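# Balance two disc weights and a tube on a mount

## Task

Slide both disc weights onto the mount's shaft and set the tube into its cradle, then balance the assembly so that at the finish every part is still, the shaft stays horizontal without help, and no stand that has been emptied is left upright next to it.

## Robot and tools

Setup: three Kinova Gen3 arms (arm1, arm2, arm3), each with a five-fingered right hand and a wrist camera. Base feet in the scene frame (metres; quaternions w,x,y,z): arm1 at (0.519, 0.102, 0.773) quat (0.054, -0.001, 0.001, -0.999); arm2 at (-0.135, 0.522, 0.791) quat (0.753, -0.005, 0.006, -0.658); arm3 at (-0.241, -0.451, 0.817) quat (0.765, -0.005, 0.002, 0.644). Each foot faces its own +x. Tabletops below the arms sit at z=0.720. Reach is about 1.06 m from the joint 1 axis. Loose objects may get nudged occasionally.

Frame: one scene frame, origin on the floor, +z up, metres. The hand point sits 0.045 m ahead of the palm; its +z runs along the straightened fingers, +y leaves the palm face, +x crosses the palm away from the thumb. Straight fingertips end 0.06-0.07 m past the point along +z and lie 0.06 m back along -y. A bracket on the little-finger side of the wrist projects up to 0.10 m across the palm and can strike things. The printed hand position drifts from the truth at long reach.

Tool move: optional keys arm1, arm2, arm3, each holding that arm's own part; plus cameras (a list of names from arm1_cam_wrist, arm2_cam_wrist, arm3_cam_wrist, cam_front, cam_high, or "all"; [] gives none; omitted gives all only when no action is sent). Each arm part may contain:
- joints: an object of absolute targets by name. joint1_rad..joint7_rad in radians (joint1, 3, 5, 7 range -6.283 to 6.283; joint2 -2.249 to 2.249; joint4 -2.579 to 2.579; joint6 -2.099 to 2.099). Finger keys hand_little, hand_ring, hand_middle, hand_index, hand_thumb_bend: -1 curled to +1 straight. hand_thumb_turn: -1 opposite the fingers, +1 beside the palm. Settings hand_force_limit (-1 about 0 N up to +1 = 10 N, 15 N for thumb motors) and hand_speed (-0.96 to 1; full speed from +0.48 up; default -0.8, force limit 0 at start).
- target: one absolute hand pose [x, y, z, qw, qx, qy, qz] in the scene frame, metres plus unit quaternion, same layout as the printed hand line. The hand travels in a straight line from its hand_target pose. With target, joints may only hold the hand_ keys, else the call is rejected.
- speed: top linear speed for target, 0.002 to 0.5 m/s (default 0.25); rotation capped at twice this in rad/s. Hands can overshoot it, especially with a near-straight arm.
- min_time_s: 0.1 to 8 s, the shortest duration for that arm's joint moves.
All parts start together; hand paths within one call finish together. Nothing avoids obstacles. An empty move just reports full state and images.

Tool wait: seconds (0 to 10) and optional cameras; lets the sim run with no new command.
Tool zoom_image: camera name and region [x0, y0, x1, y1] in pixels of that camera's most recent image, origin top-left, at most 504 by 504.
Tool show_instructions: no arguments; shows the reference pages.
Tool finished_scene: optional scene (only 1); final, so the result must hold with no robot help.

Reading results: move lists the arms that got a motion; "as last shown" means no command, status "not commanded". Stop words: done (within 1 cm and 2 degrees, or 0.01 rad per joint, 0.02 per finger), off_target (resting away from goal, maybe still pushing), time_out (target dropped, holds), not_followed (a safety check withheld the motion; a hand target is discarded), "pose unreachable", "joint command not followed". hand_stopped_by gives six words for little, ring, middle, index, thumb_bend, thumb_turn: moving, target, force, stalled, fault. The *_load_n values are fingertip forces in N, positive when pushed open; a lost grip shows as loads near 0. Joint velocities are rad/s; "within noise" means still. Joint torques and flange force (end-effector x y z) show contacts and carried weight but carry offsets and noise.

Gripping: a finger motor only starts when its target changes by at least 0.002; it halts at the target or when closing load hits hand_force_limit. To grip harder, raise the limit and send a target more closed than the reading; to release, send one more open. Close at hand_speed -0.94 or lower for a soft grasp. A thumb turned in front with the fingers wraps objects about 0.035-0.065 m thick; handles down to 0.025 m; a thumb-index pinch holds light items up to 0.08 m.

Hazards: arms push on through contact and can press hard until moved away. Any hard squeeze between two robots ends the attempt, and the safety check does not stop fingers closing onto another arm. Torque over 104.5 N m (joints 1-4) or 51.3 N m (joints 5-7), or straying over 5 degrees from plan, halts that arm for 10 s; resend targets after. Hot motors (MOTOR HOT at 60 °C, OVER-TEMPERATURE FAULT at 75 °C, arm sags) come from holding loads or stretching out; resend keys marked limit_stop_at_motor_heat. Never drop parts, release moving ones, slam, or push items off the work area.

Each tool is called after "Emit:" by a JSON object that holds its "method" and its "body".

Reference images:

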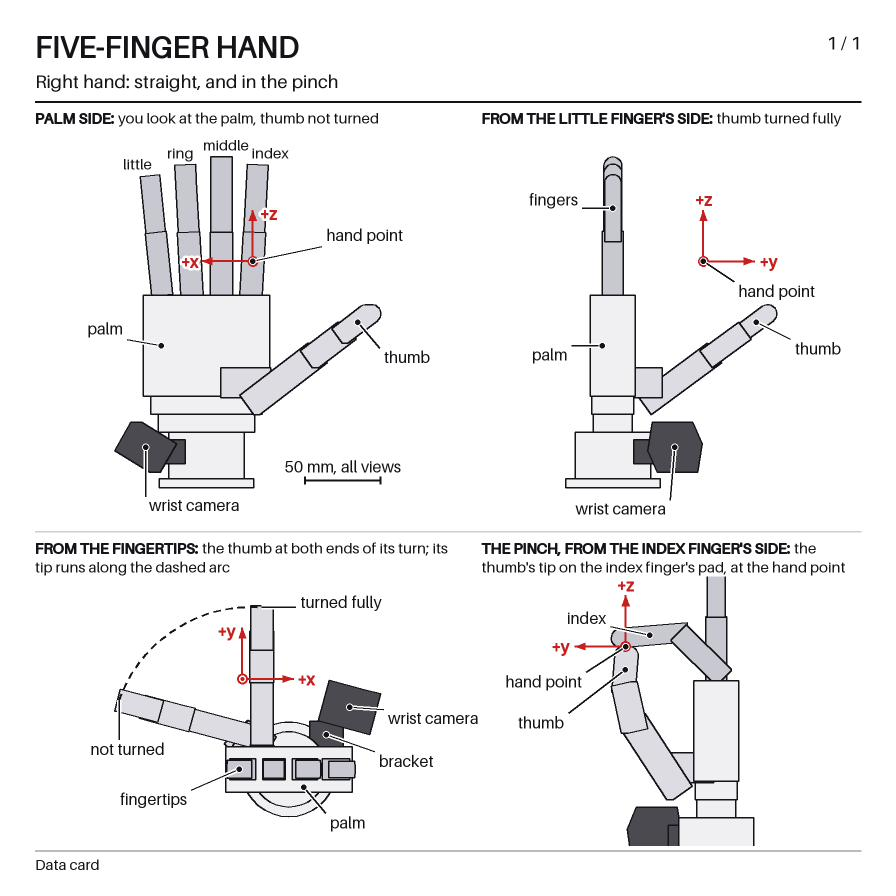

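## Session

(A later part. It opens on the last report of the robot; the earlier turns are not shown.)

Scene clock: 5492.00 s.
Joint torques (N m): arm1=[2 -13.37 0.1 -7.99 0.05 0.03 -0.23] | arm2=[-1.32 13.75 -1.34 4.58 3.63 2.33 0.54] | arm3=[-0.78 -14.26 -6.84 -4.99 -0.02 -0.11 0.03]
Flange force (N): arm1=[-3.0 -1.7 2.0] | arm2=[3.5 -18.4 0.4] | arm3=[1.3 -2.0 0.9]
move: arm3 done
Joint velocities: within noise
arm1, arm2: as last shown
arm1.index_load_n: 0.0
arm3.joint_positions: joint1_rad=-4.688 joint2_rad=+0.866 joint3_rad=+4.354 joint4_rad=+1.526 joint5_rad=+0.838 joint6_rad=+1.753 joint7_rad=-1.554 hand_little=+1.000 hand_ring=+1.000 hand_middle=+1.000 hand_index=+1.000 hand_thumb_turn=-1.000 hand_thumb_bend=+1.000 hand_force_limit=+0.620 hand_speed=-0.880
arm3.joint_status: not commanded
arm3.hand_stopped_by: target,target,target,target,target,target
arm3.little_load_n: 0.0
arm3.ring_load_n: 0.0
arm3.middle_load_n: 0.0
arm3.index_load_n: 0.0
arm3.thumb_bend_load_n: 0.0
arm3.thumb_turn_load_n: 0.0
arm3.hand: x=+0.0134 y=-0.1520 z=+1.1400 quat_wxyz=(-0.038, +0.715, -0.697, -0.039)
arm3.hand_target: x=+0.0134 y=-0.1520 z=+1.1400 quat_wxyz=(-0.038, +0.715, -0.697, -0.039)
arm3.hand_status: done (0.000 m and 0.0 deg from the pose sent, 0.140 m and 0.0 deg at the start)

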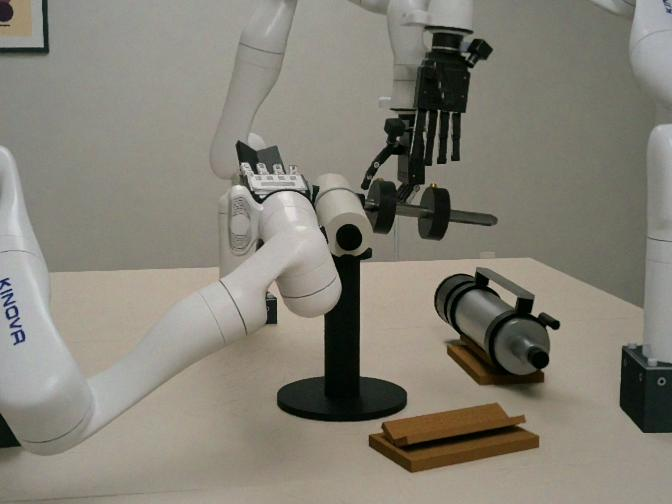

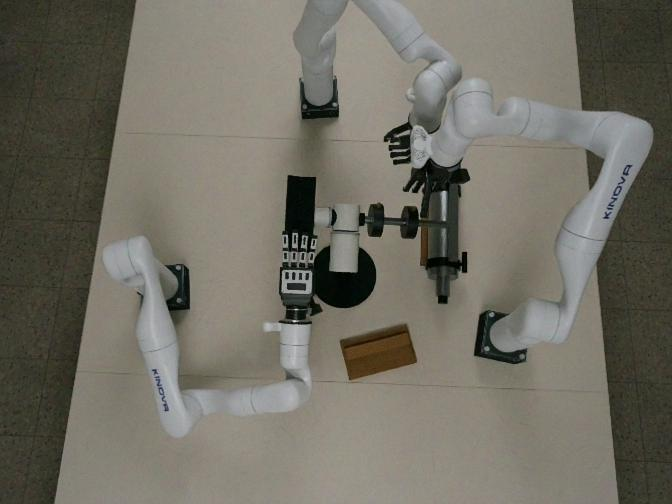

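Emit:
{"method": "move", "body": {"arm3": {"target":[0.02,-0.40,1.14,-0.0381,0.7146,-0.6974,-0.0391],"speed":0.25}, "cameras": []}}

Emit:
{"method": "move", "body": {"arm3": {"joints":{"hand_index":0,"hand_middle":0,"hand_ring":0,"hand_little":0,"hand_speed":0.2},"target":[0.13,-0.42,1.02,0,0,0.9914,0.1306],"speed":0.3}, "arm1": {"joints":{"hand_little":1,"hand_ring":1,"hand_middle":1,"hand_index":1,"hand_thumb_bend":1,"hand_speed":0.2},"target":[0.25,-0.22,1.0,0.5,0.5,-0.5,-0.5],"speed":0.25}, "cameras": ["cam_high","cam_front","arm1_cam_wrist"]}}

Scene clock: 5541.77 s.
Joint torques (N m): arm1=[2.04 -13.36 0.05 -7.99 0.03 0.05 -0.2] | arm2=[-1.37 13.77 -1.36 4.69 3.64 2.33 0.52] | arm3=[-0.88 -13.92 -6.45 -4.46 -0.1 -0.14 0.01]
Flange force (N): arm1=[-3.1 -1.8 2.0] | arm2=[3.7 -18.4 0.1] | arm3=[2.4 -1.3 0.8]
move: arm3 done
Joint velocities: within noise
arm1, arm2: as last shown
arm1.ring_load_n: 0.0
arm2.ring_load_n: -0.5
arm3.joint_positions: joint1_rad=-4.032 joint2_rad=+1.048 joint3_rad=+4.003 joint4_rad=+1.718 joint5_rad=+0.805 joint6_rad=+1.966 joint7_rad=-1.253 hand_little=+1.000 hand_ring=+1.000 hand_middle=+1.000 hand_index=+1.000 hand_thumb_turn=-1.000 hand_thumb_bend=+1.000 hand_force_limit=+0.620 hand_speed=-0.880
arm3.joint_status: not commanded
arm3.hand_stopped_by: target,target,target,target,target,target
arm3.little_load_n: 0.0
arm3.ring_load_n: 0.0
arm3.middle_load_n: 0.0
arm3.index_load_n: 0.0
arm3.thumb_bend_load_n: 0.0
arm3.thumb_turn_load_n: 0.0
arm3.hand: x=+0.0200 y=-0.4000 z=+1.1400 quat_wxyz=(-0.038, +0.715, -0.697, -0.039)
arm3.hand_target: x=+0.0200 y=-0.4000 z=+1.1400 quat_wxyz=(-0.038, +0.715, -0.697, -0.039)
arm3.hand_status: done (0.000 m and 0.0 deg from the pose sent, 0.248 m and 0.0 deg at the start)

Scene clock: 5547.00 s.
Joint torques (N m): arm1=[2.11 -15.38 4.27 0.47 0.03 2.53 -0.19] | arm2=[-1.34 13.68 -1.35 4.65 3.63 2.31 0.54] | arm3=[-0.9 -13.85 -7.45 -4.23 -0.35 -0.36 0.07]
Flange force (N): arm1=[-3.5 0.5 -3.4] | arm2=[3.7 -18.5 0.1] | arm3=[-0.6 -3.0 0.5]
move: arm1 done; arm3 done
Joint velocities: within noise
arm1.joint_positions: joint1_rad=-1.912 joint2_rad=+1.127 joint3_rad=+0.308 joint4_rad=+2.119 joint5_rad=+1.269 joint6_rad=+1.278 joint7_rad=-6.281 hand_little=+1.000 hand_ring=+1.000 hand_middle=+1.000 hand_index=+1.000 hand_thumb_turn=-1.000 hand_thumb_bend=+1.000 hand_force_limit=-0.100 hand_speed=+0.200
arm1.joint_status: all done
arm1.hand_stopped_by: target,target,target,target,target,target
arm1.little_load_n: 0.0
arm1.ring_load_n: 0.0
arm1.middle_load_n: 0.0
arm1.index_load_n: 0.0
arm1.thumb_bend_load_n: 0.0
arm1.thumb_turn_load_n: 0.0
arm1.hand: x=+0.2500 y=-0.2200 z=+1.0000 quat_wxyz=(-0.500, -0.500, +0.500, +0.500)
arm1.hand_target: x=+0.2500 y=-0.2200 z=+1.0000 quat_wxyz=(-0.500, -0.500, +0.500, +0.500)
arm1.hand_status: done (0.000 m and 0.0 deg from the pose sent, 0.103 m and 119.2 deg at the start; a joint's target at an end of its range on 39 of 157 steps)
arm2: as last shown
arm3.joint_positions: joint1_rad=-3.704 joint2_rad=+1.075 joint3_rad=+4.415 joint4_rad=+1.935 joint5_rad=+0.821 joint6_rad=+1.440 joint7_rad=-2.417 hand_little=+0.000 hand_ring=+0.000 hand_middle=+0.000 hand_index=+0.000 hand_thumb_turn=-1.000 hand_thumb_bend=+1.000 hand_force_limit=+0.620 hand_speed=+0.200
arm3.joint_status: all done
arm3.hand_stopped_by: target,target,target,target,target,target
arm3.little_load_n: 0.0
arm3.ring_load_n: 0.0
arm3.middle_load_n: 0.0
arm3.index_load_n: 0.0
arm3.thumb_bend_load_n: 0.0
arm3.thumb_turn_load_n: 0.0
arm3.hand: x=+0.1300 y=-0.4200 z=+1.0200 quat_wxyz=(+0.000, +0.000, -0.991, -0.131)
arm3.hand_target: x=+0.1300 y=-0.4200 z=+1.0200 quat_wxyz=(+0.000, +0.000, -0.991, -0.131)
arm3.hand_status: done (0.000 m and 0.0 deg from the pose sent, 0.164 m and 91.7 deg at the start)
pictures: arm1_cam_wrist, cam_front, cam_high

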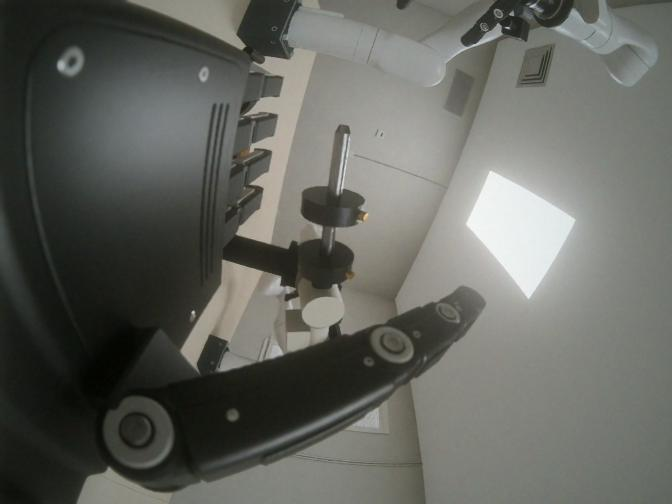

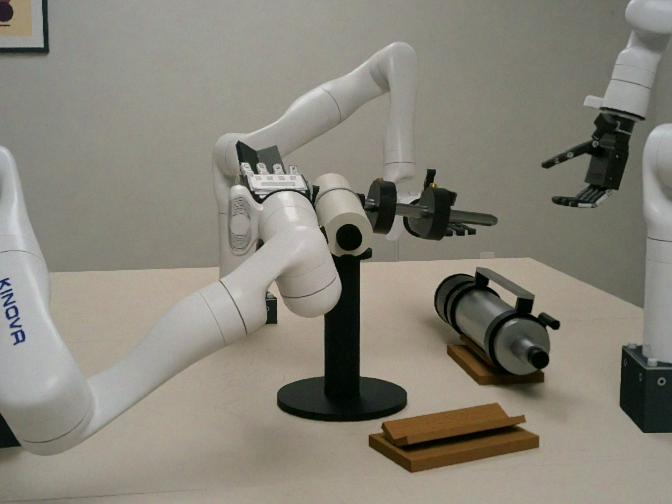

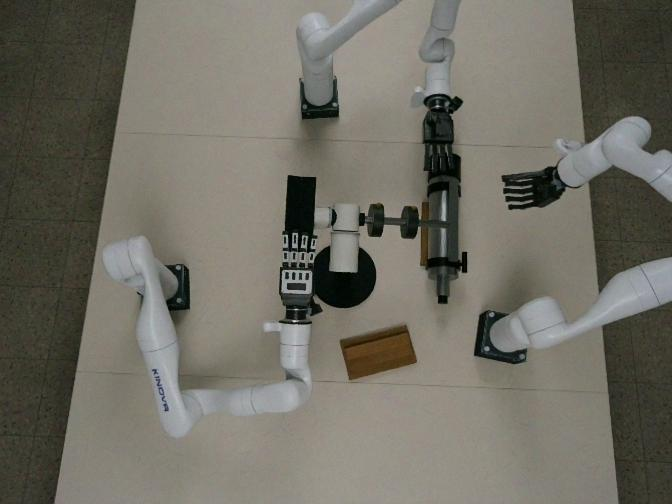

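Emit:
{"method": "move", "body": {"arm1": {"joints":{"joint7_rad":0.0}}, "arm3": {"target":[0.13,-0.36,0.95,0,0,0.9914,0.1306],"speed":0.15}, "cameras": []}}

Emit:
{"method": "move", "body": {"arm1": {"target":[0.13,-0.207,1.034,0.5,0.5,-0.5,-0.5],"speed":0.15}, "cameras": ["cam_high","cam_front","arm1_cam_wrist"]}}

Scene clock: 5560.87 s.
Joint torques (N m): arm1=[2.03 -15.34 4.29 0.43 0.03 2.43 -0.16] | arm2=[-1.29 13.67 -1.28 4.64 3.61 2.34 0.5] | arm3=[-0.85 -13.9 -7.38 -3.34 -0.24 -0.44 0.03]
Flange force (N): arm1=[-3.6 0.6 -3.3] | arm2=[3.8 -18.6 0.3] | arm3=[-1.6 -3.3 0.7]
move: arm1 done; arm3 done
Joint velocities: within noise
arm1.joint_positions: joint1_rad=-1.912 joint2_rad=+1.127 joint3_rad=+0.308 joint4_rad=+2.119 joint5_rad=+1.269 joint6_rad=+1.278 joint7_rad=+0.000 hand_little=+1.000 hand_ring=+1.000 hand_middle=+1.000 hand_index=+1.000 hand_thumb_turn=-1.000 hand_thumb_bend=+1.000 hand_force_limit=-0.100 hand_speed=+0.200
arm1.joint_status: all done
arm1.hand_stopped_by: target,target,target,target,target,target
arm1.little_load_n: 0.0
arm1.ring_load_n: 0.0
arm1.middle_load_n: 0.0
arm1.index_load_n: 0.0
arm1.thumb_bend_load_n: 0.0
arm1.thumb_turn_load_n: 0.5
arm1.hand: x=+0.2500 y=-0.2199 z=+0.9999 quat_wxyz=(+0.501, +0.499, -0.501, -0.499)
arm1.hand_target: x=+0.2500 y=-0.2199 z=+0.9999 quat_wxyz=(+0.501, +0.499, -0.501, -0.499)
arm1.hand_status: not commanded
arm2: as last shown
arm2.ring_load_n: 0.0
arm3.joint_positions: joint1_rad=-3.873 joint2_rad=+1.120 joint3_rad=+4.559 joint4_rad=+2.083 joint5_rad=+0.969 joint6_rad=+1.240 joint7_rad=-2.626 hand_little=+0.000 hand_ring=+0.000 hand_middle=+0.000 hand_index=+0.000 hand_thumb_turn=-1.000 hand_thumb_bend=+1.000 hand_force_limit=+0.620 hand_speed=+0.200
arm3.joint_status: not commanded
arm3.hand_stopped_by: target,target,target,target,target,target
arm3.little_load_n: 0.0
arm3.ring_load_n: 0.0
arm3.middle_load_n: 0.0
arm3.index_load_n: 0.0
arm3.thumb_bend_load_n: 0.0
arm3.thumb_turn_load_n: 0.0
arm3.hand: x=+0.1300 y=-0.3600 z=+0.9500 quat_wxyz=(+0.000, +0.000, -0.991, -0.131)
arm3.hand_target: x=+0.1300 y=-0.3600 z=+0.9500 quat_wxyz=(+0.000, +0.000, -0.991, -0.131)
arm3.hand_status: done (0.000 m and 0.0 deg from the pose sent, 0.092 m and 0.0 deg at the start)

Scene clock: 5562.23 s.
Joint torques (N m): arm1=[2.04 -15.12 5.02 -0.44 -0.17 2.45 -0.16] | arm2=[-1.3 13.69 -1.4 4.63 3.63 2.29 0.54] | arm3=[-0.86 -13.89 -7.5 -3.53 -0.26 -0.44 0.11]
Flange force (N): arm1=[-2.0 0.7 -4.9] | arm2=[3.7 -18.5 0.2] | arm3=[-1.0 -3.2 1.3]
move: arm1 done
Joint velocities: within noise
arm1.joint_positions: joint1_rad=-1.680 joint2_rad=+1.077 joint3_rad=+0.468 joint4_rad=+2.186 joint5_rad=+1.622 joint6_rad=+1.162 joint7_rad=-0.088 hand_little=+1.000 hand_ring=+1.000 hand_middle=+1.000 hand_index=+1.000 hand_thumb_turn=-1.000 hand_thumb_bend=+1.000 hand_force_limit=-0.100 hand_speed=+0.200
arm1.joint_status: not commanded
arm1.hand_stopped_by: target,target,target,target,target,target
arm1.little_load_n: 0.0
arm1.ring_load_n: 0.0
arm1.middle_load_n: 0.5
arm1.index_load_n: 0.0
arm1.thumb_bend_load_n: 0.0
arm1.thumb_turn_load_n: 0.0
arm1.hand: x=+0.1300 y=-0.2070 z=+1.0340 quat_wxyz=(+0.500, +0.500, -0.500, -0.500)
arm1.hand_target: x=+0.1300 y=-0.2070 z=+1.0340 quat_wxyz=(+0.500, +0.500, -0.500, -0.500)
arm1.hand_status: done (0.000 m and 0.0 deg from the pose sent, 0.125 m and 0.1 deg at the start)
arm2.joint_positions: joint1_rad=-1.735 joint2_rad=-2.074 joint3_rad=+1.157 joint4_rad=+1.663 joint5_rad=+0.333 joint6_rad=+1.312 joint7_rad=+1.211 hand_little=+1.000 hand_ring=+1.000 hand_middle=+1.000 hand_index=+1.000 hand_thumb_turn=-1.000 hand_thumb_bend=+1.000 hand_force_limit=+0.300 hand_speed=-0.300
arm2.joint_status: not commanded
arm2.hand_stopped_by: target,target,target,target,target,target
arm2.little_load_n: 0.0
arm2.ring_load_n: 0.0
arm2.middle_load_n: 0.0
arm2.index_load_n: 0.5
arm2.thumb_bend_load_n: 0.0
arm2.thumb_turn_load_n: 0.0
arm2.hand: x=-0.0970 y=+0.1460 z=+1.0105 quat_wxyz=(-0.558, +0.435, -0.435, +0.557)
arm2.hand_target: x=-0.0970 y=+0.1460 z=+1.0105 quat_wxyz=(-0.558, +0.435, -0.435, +0.557)
arm2.hand_status: not commanded
arm3: as last shown
pictures: arm1_cam_wrist, cam_front, cam_high

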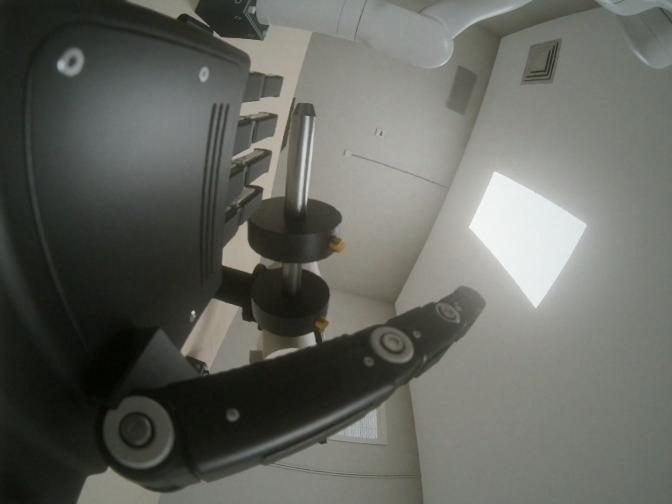

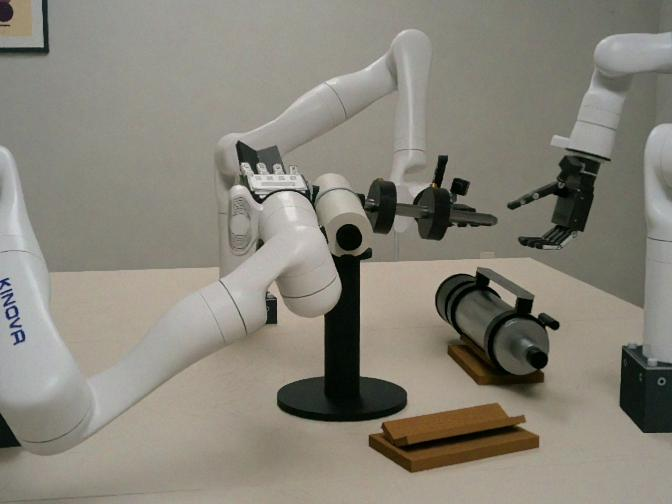

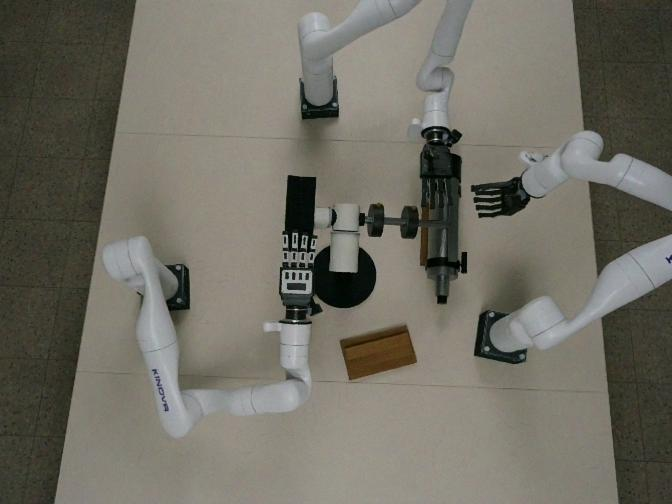

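Emit:
{"method": "move", "body": {"arm1": {"target":[0.09,-0.207,1.027,0.5,0.5,-0.5,-0.5],"speed":0.1}, "cameras": ["cam_high","cam_front","arm1_cam_wrist"]}}

Emit:
{"method": "zoom_image", "body": {"camera": "cam_front", "region": [400, 140, 520, 260]}}

Emit:
{"method": "zoom_image", "body": {"camera": "cam_high", "region": [360, 120, 480, 260]}}

Scene clock: 5573.33 s.
Joint torques (N m): arm1=[2.07 -15.6 5.4 -0.72 -0.25 2.47 -0.15] | arm2=[-1.34 13.78 -1.33 4.65 3.66 2.26 0.53] | arm3=[-0.79 -13.88 -7.35 -3.49 -0.25 -0.42 0.06]
Flange force (N): arm1=[-1.5 0.7 -5.1] | arm2=[3.7 -18.4 0.0] | arm3=[-1.1 -3.1 0.9]
move: arm1 done
Joint velocities: within noise
arm1.joint_positions: joint1_rad=-1.590 joint2_rad=+1.110 joint3_rad=+0.502 joint4_rad=+2.149 joint5_rad=+1.725 joint6_rad=+1.135 joint7_rad=-0.123 hand_little=+1.000 hand_ring=+1.000 hand_middle=+1.000 hand_index=+1.000 hand_thumb_turn=-1.000 hand_thumb_bend=+1.000 hand_force_limit=-0.100 hand_speed=+0.200
arm1.joint_status: not commanded
arm1.hand_stopped_by: target,target,target,target,target,target
arm1.little_load_n: 0.0
arm1.ring_load_n: 0.0
arm1.middle_load_n: 0.0
arm1.index_load_n: 0.0
arm1.thumb_bend_load_n: 0.0
arm1.thumb_turn_load_n: -0.5
arm1.hand: x=+0.0900 y=-0.2070 z=+1.0270 quat_wxyz=(+0.500, +0.500, -0.500, -0.500)
arm1.hand_target: x=+0.0900 y=-0.2070 z=+1.0270 quat_wxyz=(+0.500, +0.500, -0.500, -0.500)
arm1.hand_status: done (0.000 m and 0.0 deg from the pose sent, 0.041 m and 0.0 deg at the start)
arm2, arm3: as last shown
pictures: arm1_cam_wrist, cam_front, cam_high

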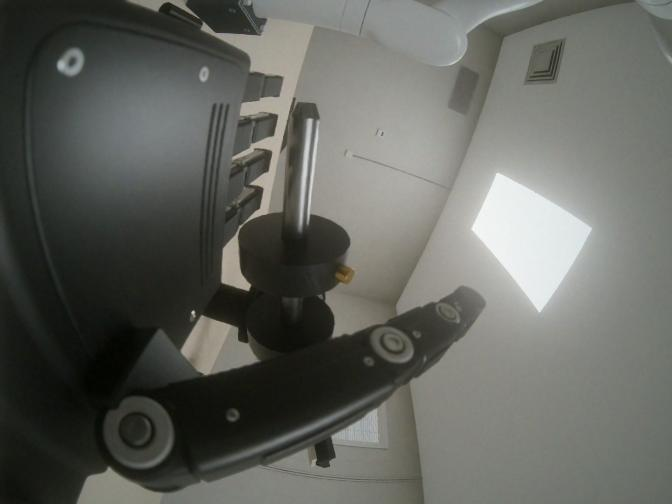

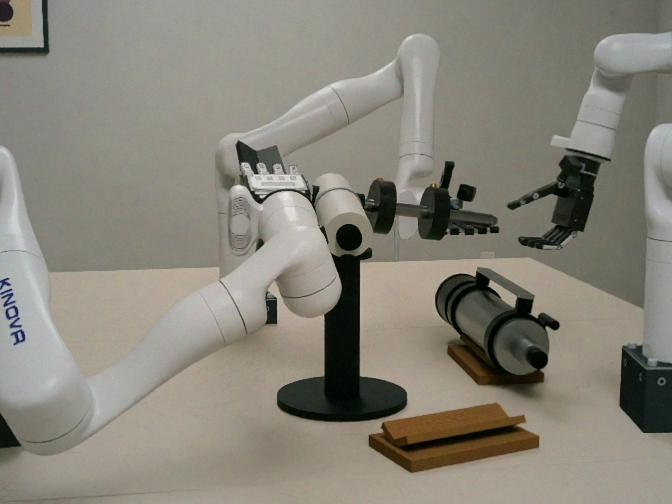

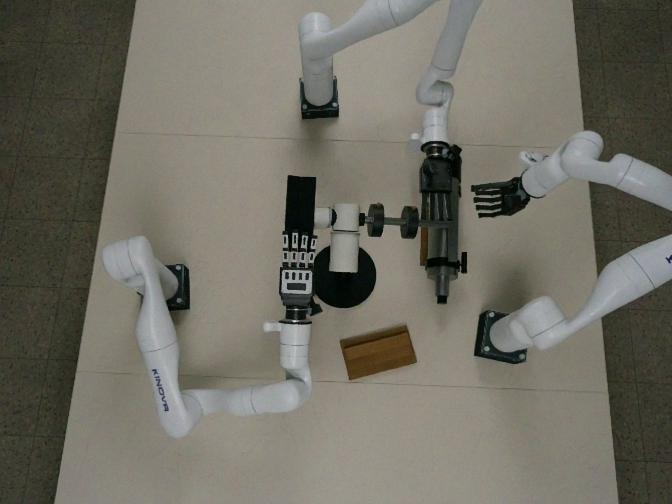

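Scaled by 4.200 from the camera's image (finer frame: 960x720).

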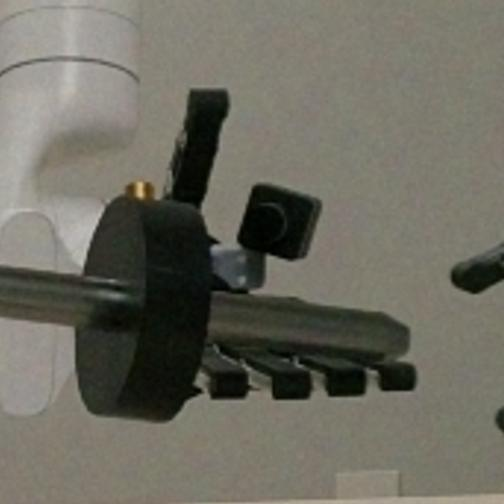

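Scaled by 3.600 from the camera's image (finer frame: 960x720).

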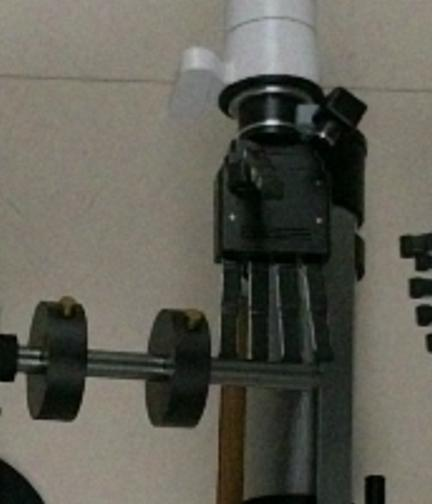

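Emit:
{"method": "move", "body": {"arm1": {"target":[0.025,-0.210,1.027,0.5,0.5,-0.5,-0.5],"speed":0.08}, "cameras": ["cam_high","cam_front","arm1_cam_wrist"]}}

Emit:
{"method": "zoom_image", "body": {"camera": "cam_front", "region": [400, 140, 520, 260]}}

Emit:
{"method": "zoom_image", "body": {"camera": "cam_high", "region": [360, 120, 480, 260]}}

Scene clock: 5582.13 s.
Joint torques (N m): arm1=[2.05 -16.52 5.99 -1.55 -0.22 2.42 -0.17] | arm2=[-1.28 13.74 -1.32 4.71 3.61 2.31 0.53] | arm3=[-0.78 -13.94 -7.4 -3.37 -0.25 -0.45 0.05]
Flange force (N): arm1=[-0.5 0.6 -5.4] | arm2=[4.0 -18.4 0.1] | arm3=[-1.6 -3.2 0.9]
move: arm1 done
Joint velocities: within noise
arm1.joint_positions: joint1_rad=-1.454 joint2_rad=+1.131 joint3_rad=+0.557 joint4_rad=+2.062 joint5_rad=+1.868 joint6_rad=+1.084 joint7_rad=-0.129 hand_little=+1.000 hand_ring=+1.000 hand_middle=+1.000 hand_index=+1.000 hand_thumb_turn=-1.000 hand_thumb_bend=+1.000 hand_force_limit=-0.100 hand_speed=+0.200
arm1.joint_status: not commanded
arm1.hand_stopped_by: target,target,target,target,target,target
arm1.little_load_n: 0.0
arm1.ring_load_n: 0.0
arm1.middle_load_n: 0.0
arm1.index_load_n: 0.0
arm1.thumb_bend_load_n: -0.5
arm1.thumb_turn_load_n: 0.0
arm1.hand: x=+0.0250 y=-0.2100 z=+1.0270 quat_wxyz=(+0.500, +0.500, -0.500, -0.500)
arm1.hand_target: x=+0.0250 y=-0.2100 z=+1.0270 quat_wxyz=(+0.500, +0.500, -0.500, -0.500)
arm1.hand_status: done (0.000 m and 0.0 deg from the pose sent, 0.065 m and 0.0 deg at the start)
arm2, arm3: as last shown
arm3.little_load_n: -0.5
pictures: arm1_cam_wrist, cam_front, cam_high

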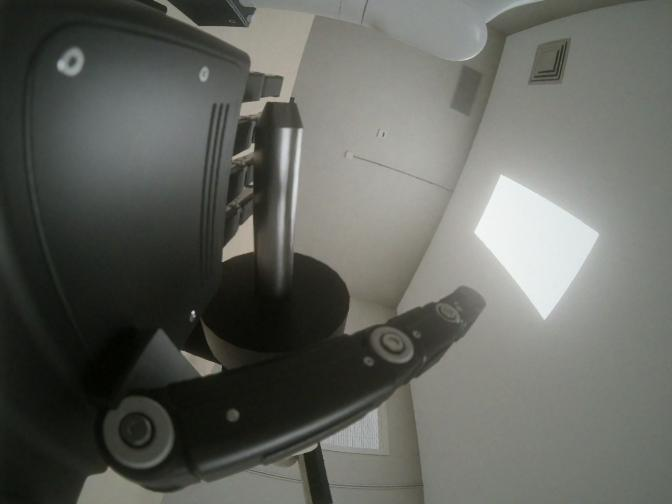

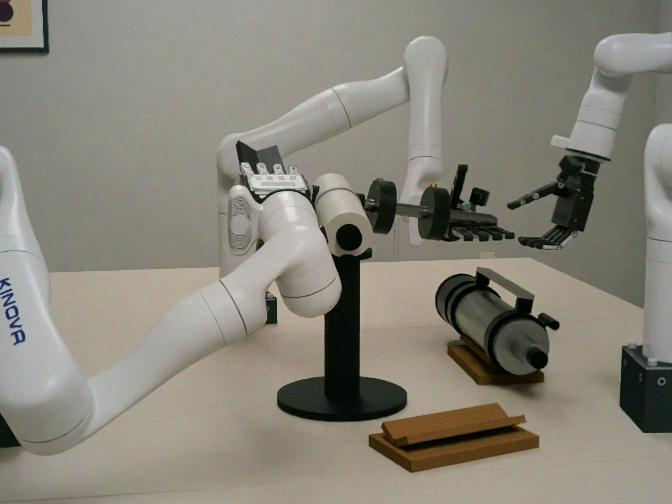

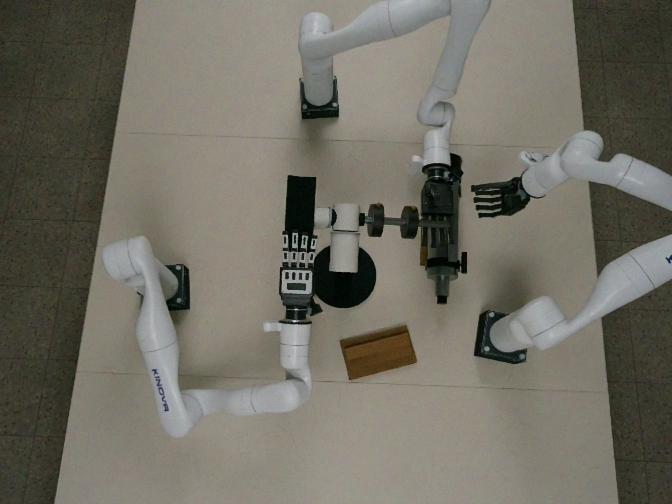

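Scaled by 4.200 from the camera's image (finer frame: 960x720).

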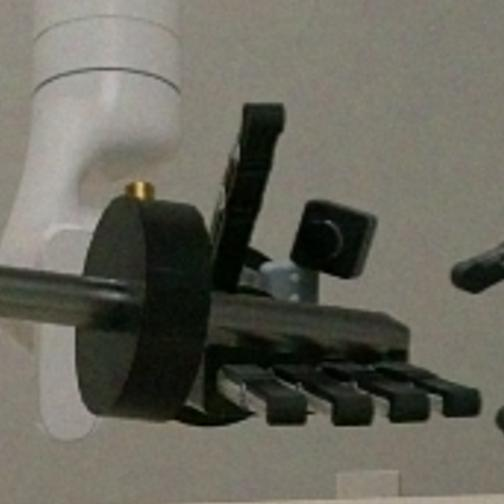

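Scaled by 3.600 from the camera's image (finer frame: 960x720).

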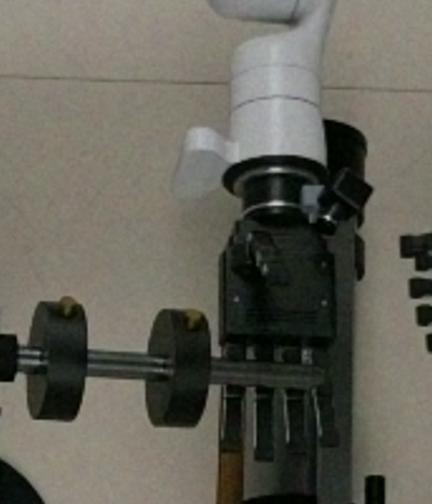

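Emit:
{"method": "move", "body": {"arm1": {"joints":{"hand_thumb_bend":-0.2,"hand_force_limit":-0.4,"hand_speed":-0.5}}, "cameras": []}}

Emit:
{"method": "move", "body": {"arm1": {"target":[0.025,-0.210,1.037,0.5,0.5,-0.5,-0.5],"speed":0.03}, "cameras": ["cam_front"]}}

Emit:
{"method": "zoom_image", "body": {"camera": "cam_front", "region": [400, 140, 520, 260]}}

Scene clock: 5595.17 s.
Joint torques (N m): arm1=[2.06 -16.54 6 -1.55 -0.25 2.45 -0.17] | arm2=[-1.33 13.74 -1.32 4.65 3.65 2.32 0.49] | arm3=[-0.88 -13.83 -7.46 -3.44 -0.25 -0.46 0.12]
Flange force (N): arm1=[-0.6 0.6 -5.3] | arm2=[3.7 -18.4 0.2] | arm3=[-1.2 -3.2 0.9]
move: arm1 done
Joint velocities: within noise
arm1.joint_positions: joint1_rad=-1.454 joint2_rad=+1.131 joint3_rad=+0.557 joint4_rad=+2.062 joint5_rad=+1.868 joint6_rad=+1.084 joint7_rad=-0.129 hand_little=+1.000 hand_ring=+1.000 hand_middle=+1.000 hand_index=+1.000 hand_thumb_turn=-1.000 hand_thumb_bend=-0.200 hand_force_limit=-0.400 hand_speed=-0.500
arm1.joint_status: all done
arm1.hand_stopped_by: target,target,target,target,target,target
arm1.little_load_n: 0.0
arm1.ring_load_n: 0.0
arm1.middle_load_n: 0.0
arm1.index_load_n: 0.0
arm1.thumb_bend_load_n: 0.0
arm1.thumb_turn_load_n: 0.0
arm1.hand: x=+0.0250 y=-0.2100 z=+1.0270 quat_wxyz=(+0.500, +0.500, -0.500, -0.500)
arm1.hand_target: x=+0.0250 y=-0.2100 z=+1.0270 quat_wxyz=(+0.500, +0.500, -0.500, -0.500)
arm1.hand_status: not commanded
arm2, arm3: as last shown
arm3.little_load_n: 0.0
arm3.ring_load_n: 0.5

Scene clock: 5596.13 s.
Joint torques (N m): arm1=[1.93 -20.35 10.81 -2.01 -1.08 6.26 -0.38] | arm2=[0.39 14.7 -7.39 3.36 -1.94 -0.46 -0.04] | arm3=[-0.89 -13.91 -7.41 -3.47 -0.26 -0.49 -0.01]
Flange force (N): arm1=[1.3 -10.6 -2.8] | arm2=[2.0 -1.1 0.1] | arm3=[-1.3 -3.6 0.8]
move: arm1 done
Joint velocities: within noise
arm1.joint_positions: joint1_rad=-1.458 joint2_rad=+1.105 joint3_rad=+0.566 joint4_rad=+2.070 joint5_rad=+1.872 joint6_rad=+1.078 joint7_rad=-0.112 hand_little=+1.000 hand_ring=+1.000 hand_middle=+1.000 hand_index=+1.000 hand_thumb_turn=-1.000 hand_thumb_bend=-0.200 hand_force_limit=-0.400 hand_speed=-0.500
arm1.joint_status: not commanded
arm1.hand_stopped_by: target,target,target,target,target,target
arm1.little_load_n: 0.0
arm1.ring_load_n: 0.0
arm1.middle_load_n: 0.0
arm1.index_load_n: 0.0
arm1.thumb_bend_load_n: 0.0
arm1.thumb_turn_load_n: 0.0
arm1.hand: x=+0.0250 y=-0.2100 z=+1.0370 quat_wxyz=(+0.500, +0.500, -0.500, -0.500)
arm1.hand_target: x=+0.0250 y=-0.2100 z=+1.0370 quat_wxyz=(+0.500, +0.500, -0.500, -0.500)
arm1.hand_status: done (0.000 m and 0.0 deg from the pose sent, 0.010 m and 0.0 deg at the start)
arm2, arm3: as last shown
arm2.index_load_n: 0.0
arm3.ring_load_n: 0.0

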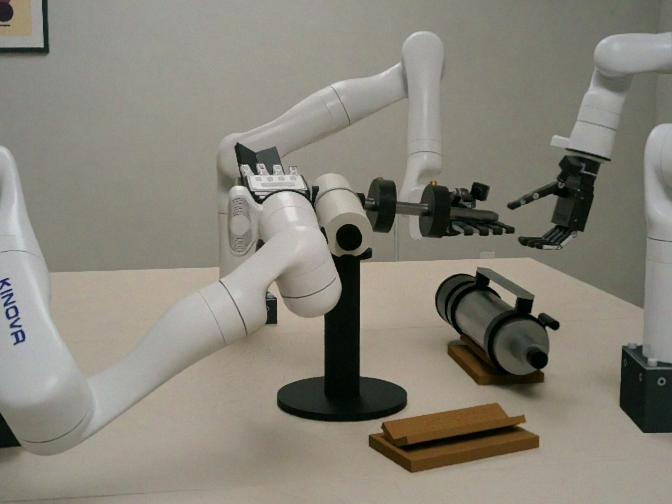

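Scaled by 4.200 from the camera's image (finer frame: 960x720).

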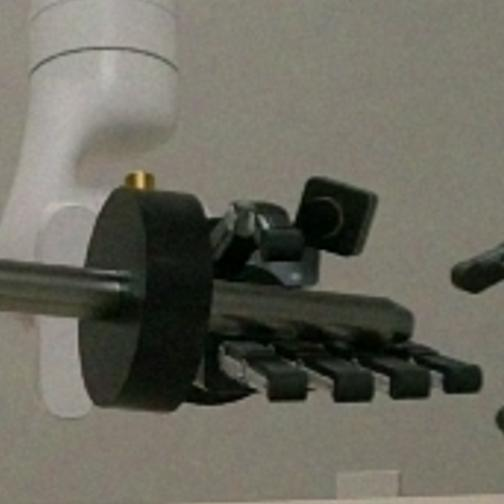

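Emit:
{"method": "move", "body": {"arm1": {"target":[0.025,-0.210,1.050,0.5,0.5,-0.5,-0.5],"speed":0.03}, "cameras": []}}

Emit:
{"method": "move", "body": {"arm1": {"target":[0.025,-0.210,1.0605,0.5,0.5,-0.5,-0.5],"speed":0.03}, "cameras": ["cam_front"]}}

Emit:
{"method": "zoom_image", "body": {"camera": "cam_front", "region": [360, 120, 520, 260]}}

Scene clock: 5604.97 s.
Joint torques (N m): arm1=[1 -20.4 10.47 -2.92 -0.64 6.49 -0.36] | arm2=[0.34 14.64 -7.38 3.26 -1.94 -0.48 0] | arm3=[-0.91 -13.82 -7.37 -3.41 -0.21 -0.47 0.01]
Flange force (N): arm1=[0.1 -11.1 -1.8] | arm2=[1.6 -1.3 0.2] | arm3=[-1.2 -3.4 0.4]
move: arm1 done
Joint velocities: within noise
arm1.joint_positions: joint1_rad=-1.464 joint2_rad=+1.072 joint3_rad=+0.578 joint4_rad=+2.078 joint5_rad=+1.878 joint6_rad=+1.070 joint7_rad=-0.088 hand_little=+1.000 hand_ring=+1.000 hand_middle=+1.000 hand_index=+1.000 hand_thumb_turn=-1.000 hand_thumb_bend=-0.200 hand_force_limit=-0.400 hand_speed=-0.500
arm1.joint_status: not commanded
arm1.hand_stopped_by: target,target,target,target,target,target
arm1.little_load_n: 0.0
arm1.ring_load_n: 0.5
arm1.middle_load_n: 0.0
arm1.index_load_n: 0.0
arm1.thumb_bend_load_n: 0.0
arm1.thumb_turn_load_n: 0.0
arm1.hand: x=+0.0250 y=-0.2100 z=+1.0500 quat_wxyz=(+0.500, +0.500, -0.500, -0.500)
arm1.hand_target: x=+0.0250 y=-0.2100 z=+1.0500 quat_wxyz=(+0.500, +0.500, -0.500, -0.500)
arm1.hand_status: done (0.000 m and 0.0 deg from the pose sent, 0.013 m and 0.0 deg at the start)
arm2, arm3: as last shown
arm2.middle_load_n: -0.5
arm3.little_load_n: -0.5
arm3.ring_load_n: 0.5

Scene clock: 5605.93 s.
Joint torques (N m): arm1=[0.94 -20.35 10.54 -3.23 -0.56 6.73 -0.31] | arm2=[0.44 14.68 -7.38 3.33 -1.94 -0.46 -0.05] | arm3=[-0.91 -13.98 -7.36 -3.51 -0.18 -0.47 0.09]
Flange force (N): arm1=[0.2 -11.6 -1.5] | arm2=[2.0 -1.2 0.2] | arm3=[-0.9 -3.4 0.7]
move: arm1 done
Joint velocities: within noise
arm1.joint_positions: joint1_rad=-1.469 joint2_rad=+1.045 joint3_rad=+0.588 joint4_rad=+2.084 joint5_rad=+1.881 joint6_rad=+1.063 joint7_rad=-0.068 hand_little=+1.000 hand_ring=+1.000 hand_middle=+1.000 hand_index=+1.000 hand_thumb_turn=-1.000 hand_thumb_bend=-0.200 hand_force_limit=-0.400 hand_speed=-0.500
arm1.joint_status: not commanded
arm1.hand_stopped_by: target,target,target,target,target,target
arm1.little_load_n: 0.0
arm1.ring_load_n: 0.0
arm1.middle_load_n: 0.0
arm1.index_load_n: 0.0
arm1.thumb_bend_load_n: 0.0
arm1.thumb_turn_load_n: 0.0
arm1.hand: x=+0.0250 y=-0.2100 z=+1.0605 quat_wxyz=(+0.500, +0.500, -0.500, -0.500)
arm1.hand_target: x=+0.0250 y=-0.2100 z=+1.0605 quat_wxyz=(+0.500, +0.500, -0.500, -0.500)
arm1.hand_status: done (0.000 m and 0.0 deg from the pose sent, 0.011 m and 0.0 deg at the start)
arm2, arm3: as last shown
arm2.middle_load_n: 0.0
arm3.little_load_n: 0.0
arm3.ring_load_n: 0.0

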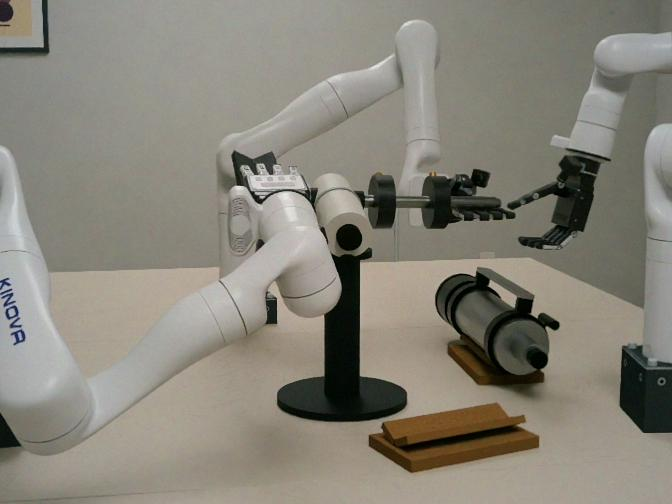

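Scaled by 3.150 from the camera's image (finer frame: 960x720).

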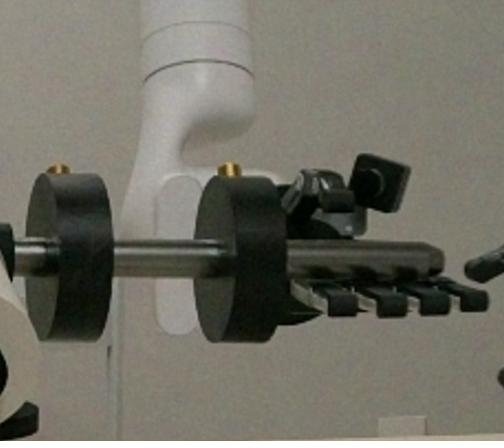

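Emit:
{"method": "move", "body": {"arm1": {"target":[0.025,-0.210,1.066,0.5,0.5,-0.5,-0.5],"speed":0.03}, "arm2": {"target":[-0.115,0.146,1.06,0.5575,-0.435,0.435,-0.5574],"speed":0.06}, "cameras": []}}

Emit:
{"method": "move", "body": {"arm2": {"target":[-0.30,0.20,1.12,0.5575,-0.435,0.435,-0.5574],"speed":0.2}, "cameras": ["cam_front","cam_high"]}}

Emit:
{"method": "zoom_image", "body": {"camera": "cam_front", "region": [360, 120, 520, 260]}}

Emit:
{"method": "zoom_image", "body": {"camera": "cam_front", "region": [200, 100, 380, 260]}}

Scene clock: 5616.27 s.
Joint torques (N m): arm1=[0.79 -20.5 10.92 -3.21 -0.54 7.16 -0.11] | arm2=[0.37 15.44 -7.56 2.58 -1.89 -0.61 0] | arm3=[-0.82 -13.89 -7.39 -3.51 -0.2 -0.49 0.04]
Flange force (N): arm1=[0.4 -12.9 -0.5] | arm2=[1.9 -1.4 0.0] | arm3=[-1.1 -3.2 0.7]
move: arm1 done; arm2 done
Joint velocities: within noise
arm1.joint_positions: joint1_rad=-1.471 joint2_rad=+1.031 joint3_rad=+0.594 joint4_rad=+2.087 joint5_rad=+1.883 joint6_rad=+1.060 joint7_rad=-0.057 hand_little=+1.000 hand_ring=+1.000 hand_middle=+1.000 hand_index=+1.000 hand_thumb_turn=-1.000 hand_thumb_bend=-0.200 hand_force_limit=-0.400 hand_speed=-0.500
arm1.joint_status: not commanded
arm1.hand_stopped_by: target,target,target,target,target,target
arm1.little_load_n: 0.0
arm1.ring_load_n: 0.5
arm1.middle_load_n: 0.0
arm1.index_load_n: 0.0
arm1.thumb_bend_load_n: 0.0
arm1.thumb_turn_load_n: 0.0
arm1.hand: x=+0.0250 y=-0.2100 z=+1.0660 quat_wxyz=(+0.500, +0.500, -0.500, -0.500)
arm1.hand_target: x=+0.0250 y=-0.2100 z=+1.0660 quat_wxyz=(+0.500, +0.500, -0.500, -0.500)
arm1.hand_status: done (0.000 m and 0.0 deg from the pose sent, 0.006 m and 0.0 deg at the start)
arm2.joint_positions: joint1_rad=-1.739 joint2_rad=-1.986 joint3_rad=+1.096 joint4_rad=+1.644 joint5_rad=+0.265 joint6_rad=+1.306 joint7_rad=+1.152 hand_little=+1.000 hand_ring=+1.000 hand_middle=+1.000 hand_index=+1.000 hand_thumb_turn=-1.000 hand_thumb_bend=+1.000 hand_force_limit=+0.300 hand_speed=-0.300
arm2.joint_status: not commanded
arm2.hand_stopped_by: target,target,target,target,target,target
arm2.little_load_n: 0.0
arm2.ring_load_n: 0.0
arm2.middle_load_n: 0.0
arm2.index_load_n: -0.5
arm2.thumb_bend_load_n: 0.0
arm2.thumb_turn_load_n: 0.0
arm2.hand: x=-0.1150 y=+0.1460 z=+1.0600 quat_wxyz=(-0.558, +0.435, -0.435, +0.557)
arm2.hand_target: x=-0.1150 y=+0.1460 z=+1.0600 quat_wxyz=(-0.558, +0.435, -0.435, +0.557)
arm2.hand_status: done (0.000 m and 0.0 deg from the pose sent, 0.053 m and 0.0 deg at the start)
arm3.joint_positions: joint1_rad=-3.873 joint2_rad=+1.120 joint3_rad=+4.559 joint4_rad=+2.083 joint5_rad=+0.969 joint6_rad=+1.240 joint7_rad=-2.626 hand_little=+0.000 hand_ring=+0.000 hand_middle=+0.000 hand_index=+0.000 hand_thumb_turn=-1.000 hand_thumb_bend=+1.000 hand_force_limit=+0.620 hand_speed=+0.200
arm3.joint_status: not commanded
arm3.hand_stopped_by: target,target,target,target,target,target
arm3.little_load_n: 0.0
arm3.ring_load_n: 0.0
arm3.middle_load_n: 0.5
arm3.index_load_n: 0.0
arm3.thumb_bend_load_n: 0.0
arm3.thumb_turn_load_n: 0.0
arm3.hand: x=+0.1300 y=-0.3600 z=+0.9500 quat_wxyz=(+0.000, +0.000, -0.991, -0.131)
arm3.hand_target: x=+0.1300 y=-0.3600 z=+0.9500 quat_wxyz=(+0.000, +0.000, -0.991, -0.131)
arm3.hand_status: not commanded

Scene clock: 5617.87 s.
Joint torques (N m): arm1=[0.75 -20.47 10.98 -3.23 -0.51 7.16 -0.12] | arm2=[0.34 19.07 -6.87 2.4 -1.81 -0.8 -0.01] | arm3=[-0.89 -13.91 -7.47 -3.36 -0.24 -0.45 0.03]
Flange force (N): arm1=[0.4 -12.9 -0.6] | arm2=[1.6 -1.8 -0.6] | arm3=[-1.6 -3.4 0.8]
move: arm2 done
Joint velocities: within noise
arm1, arm3: as last shown
arm1.ring_load_n: 0.0
arm2.joint_positions: joint1_rad=-1.603 joint2_rad=-1.819 joint3_rad=+0.991 joint4_rad=+1.228 joint5_rad=+0.076 joint6_rad=+1.771 joint7_rad=+1.054 hand_little=+1.000 hand_ring=+1.000 hand_middle=+1.000 hand_index=+1.000 hand_thumb_turn=-1.000 hand_thumb_bend=+1.000 hand_force_limit=+0.300 hand_speed=-0.300
arm2.joint_status: not commanded
arm2.hand_stopped_by: target,target,target,target,target,target
arm2.little_load_n: 0.0
arm2.ring_load_n: 0.0
arm2.middle_load_n: -0.5
arm2.index_load_n: 0.0
arm2.thumb_bend_load_n: 0.0
arm2.thumb_turn_load_n: 0.0
arm2.hand: x=-0.3000 y=+0.2000 z=+1.1200 quat_wxyz=(-0.558, +0.435, -0.435, +0.557)
arm2.hand_target: x=-0.3000 y=+0.2000 z=+1.1200 quat_wxyz=(-0.558, +0.435, -0.435, +0.557)
arm2.hand_status: done (0.000 m and 0.0 deg from the pose sent, 0.202 m and 0.0 deg at the start)
arm3.middle_load_n: 0.0
arm3.index_load_n: 0.5

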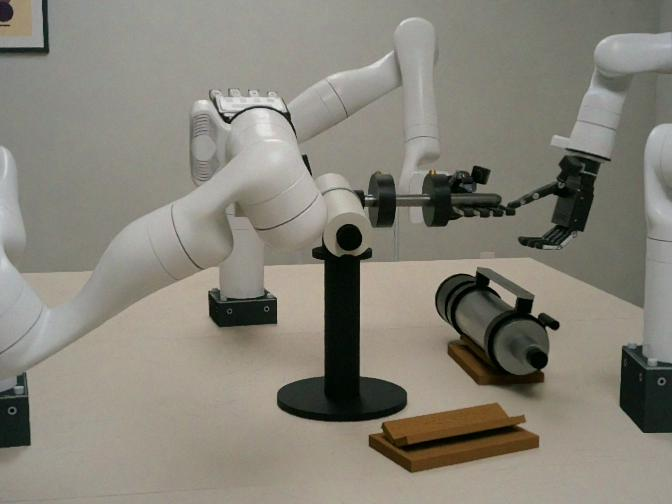

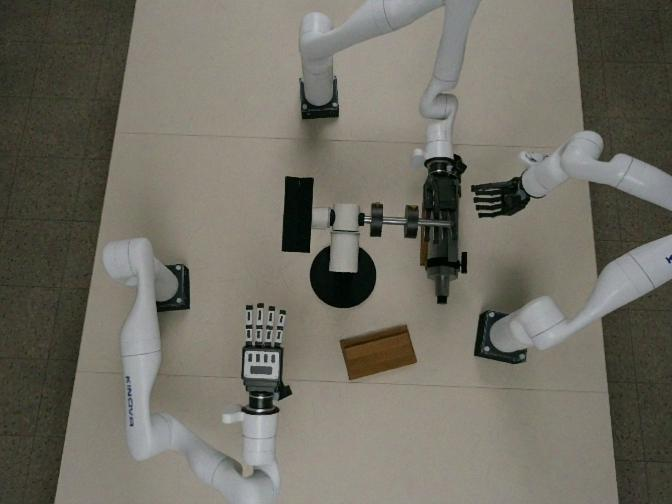

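Scaled by 3.150 from the camera's image (finer frame: 960x720).

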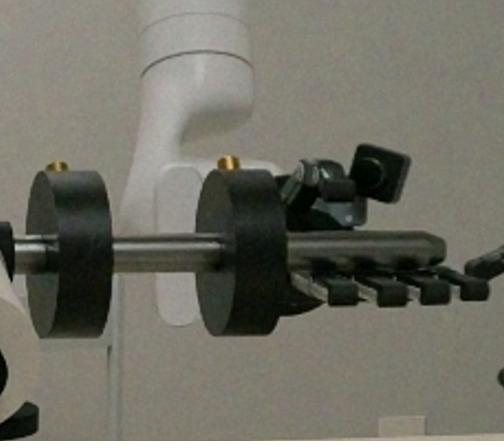

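Scaled by 2.800 from the camera's image (finer frame: 960x720).

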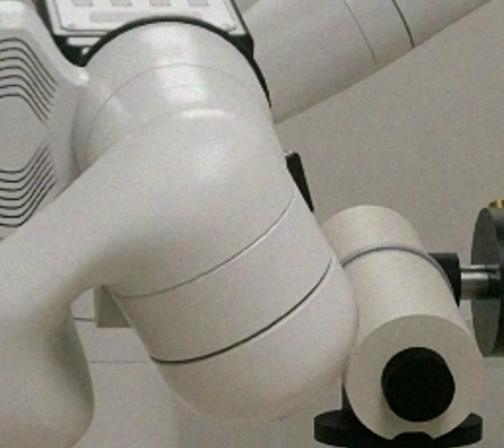

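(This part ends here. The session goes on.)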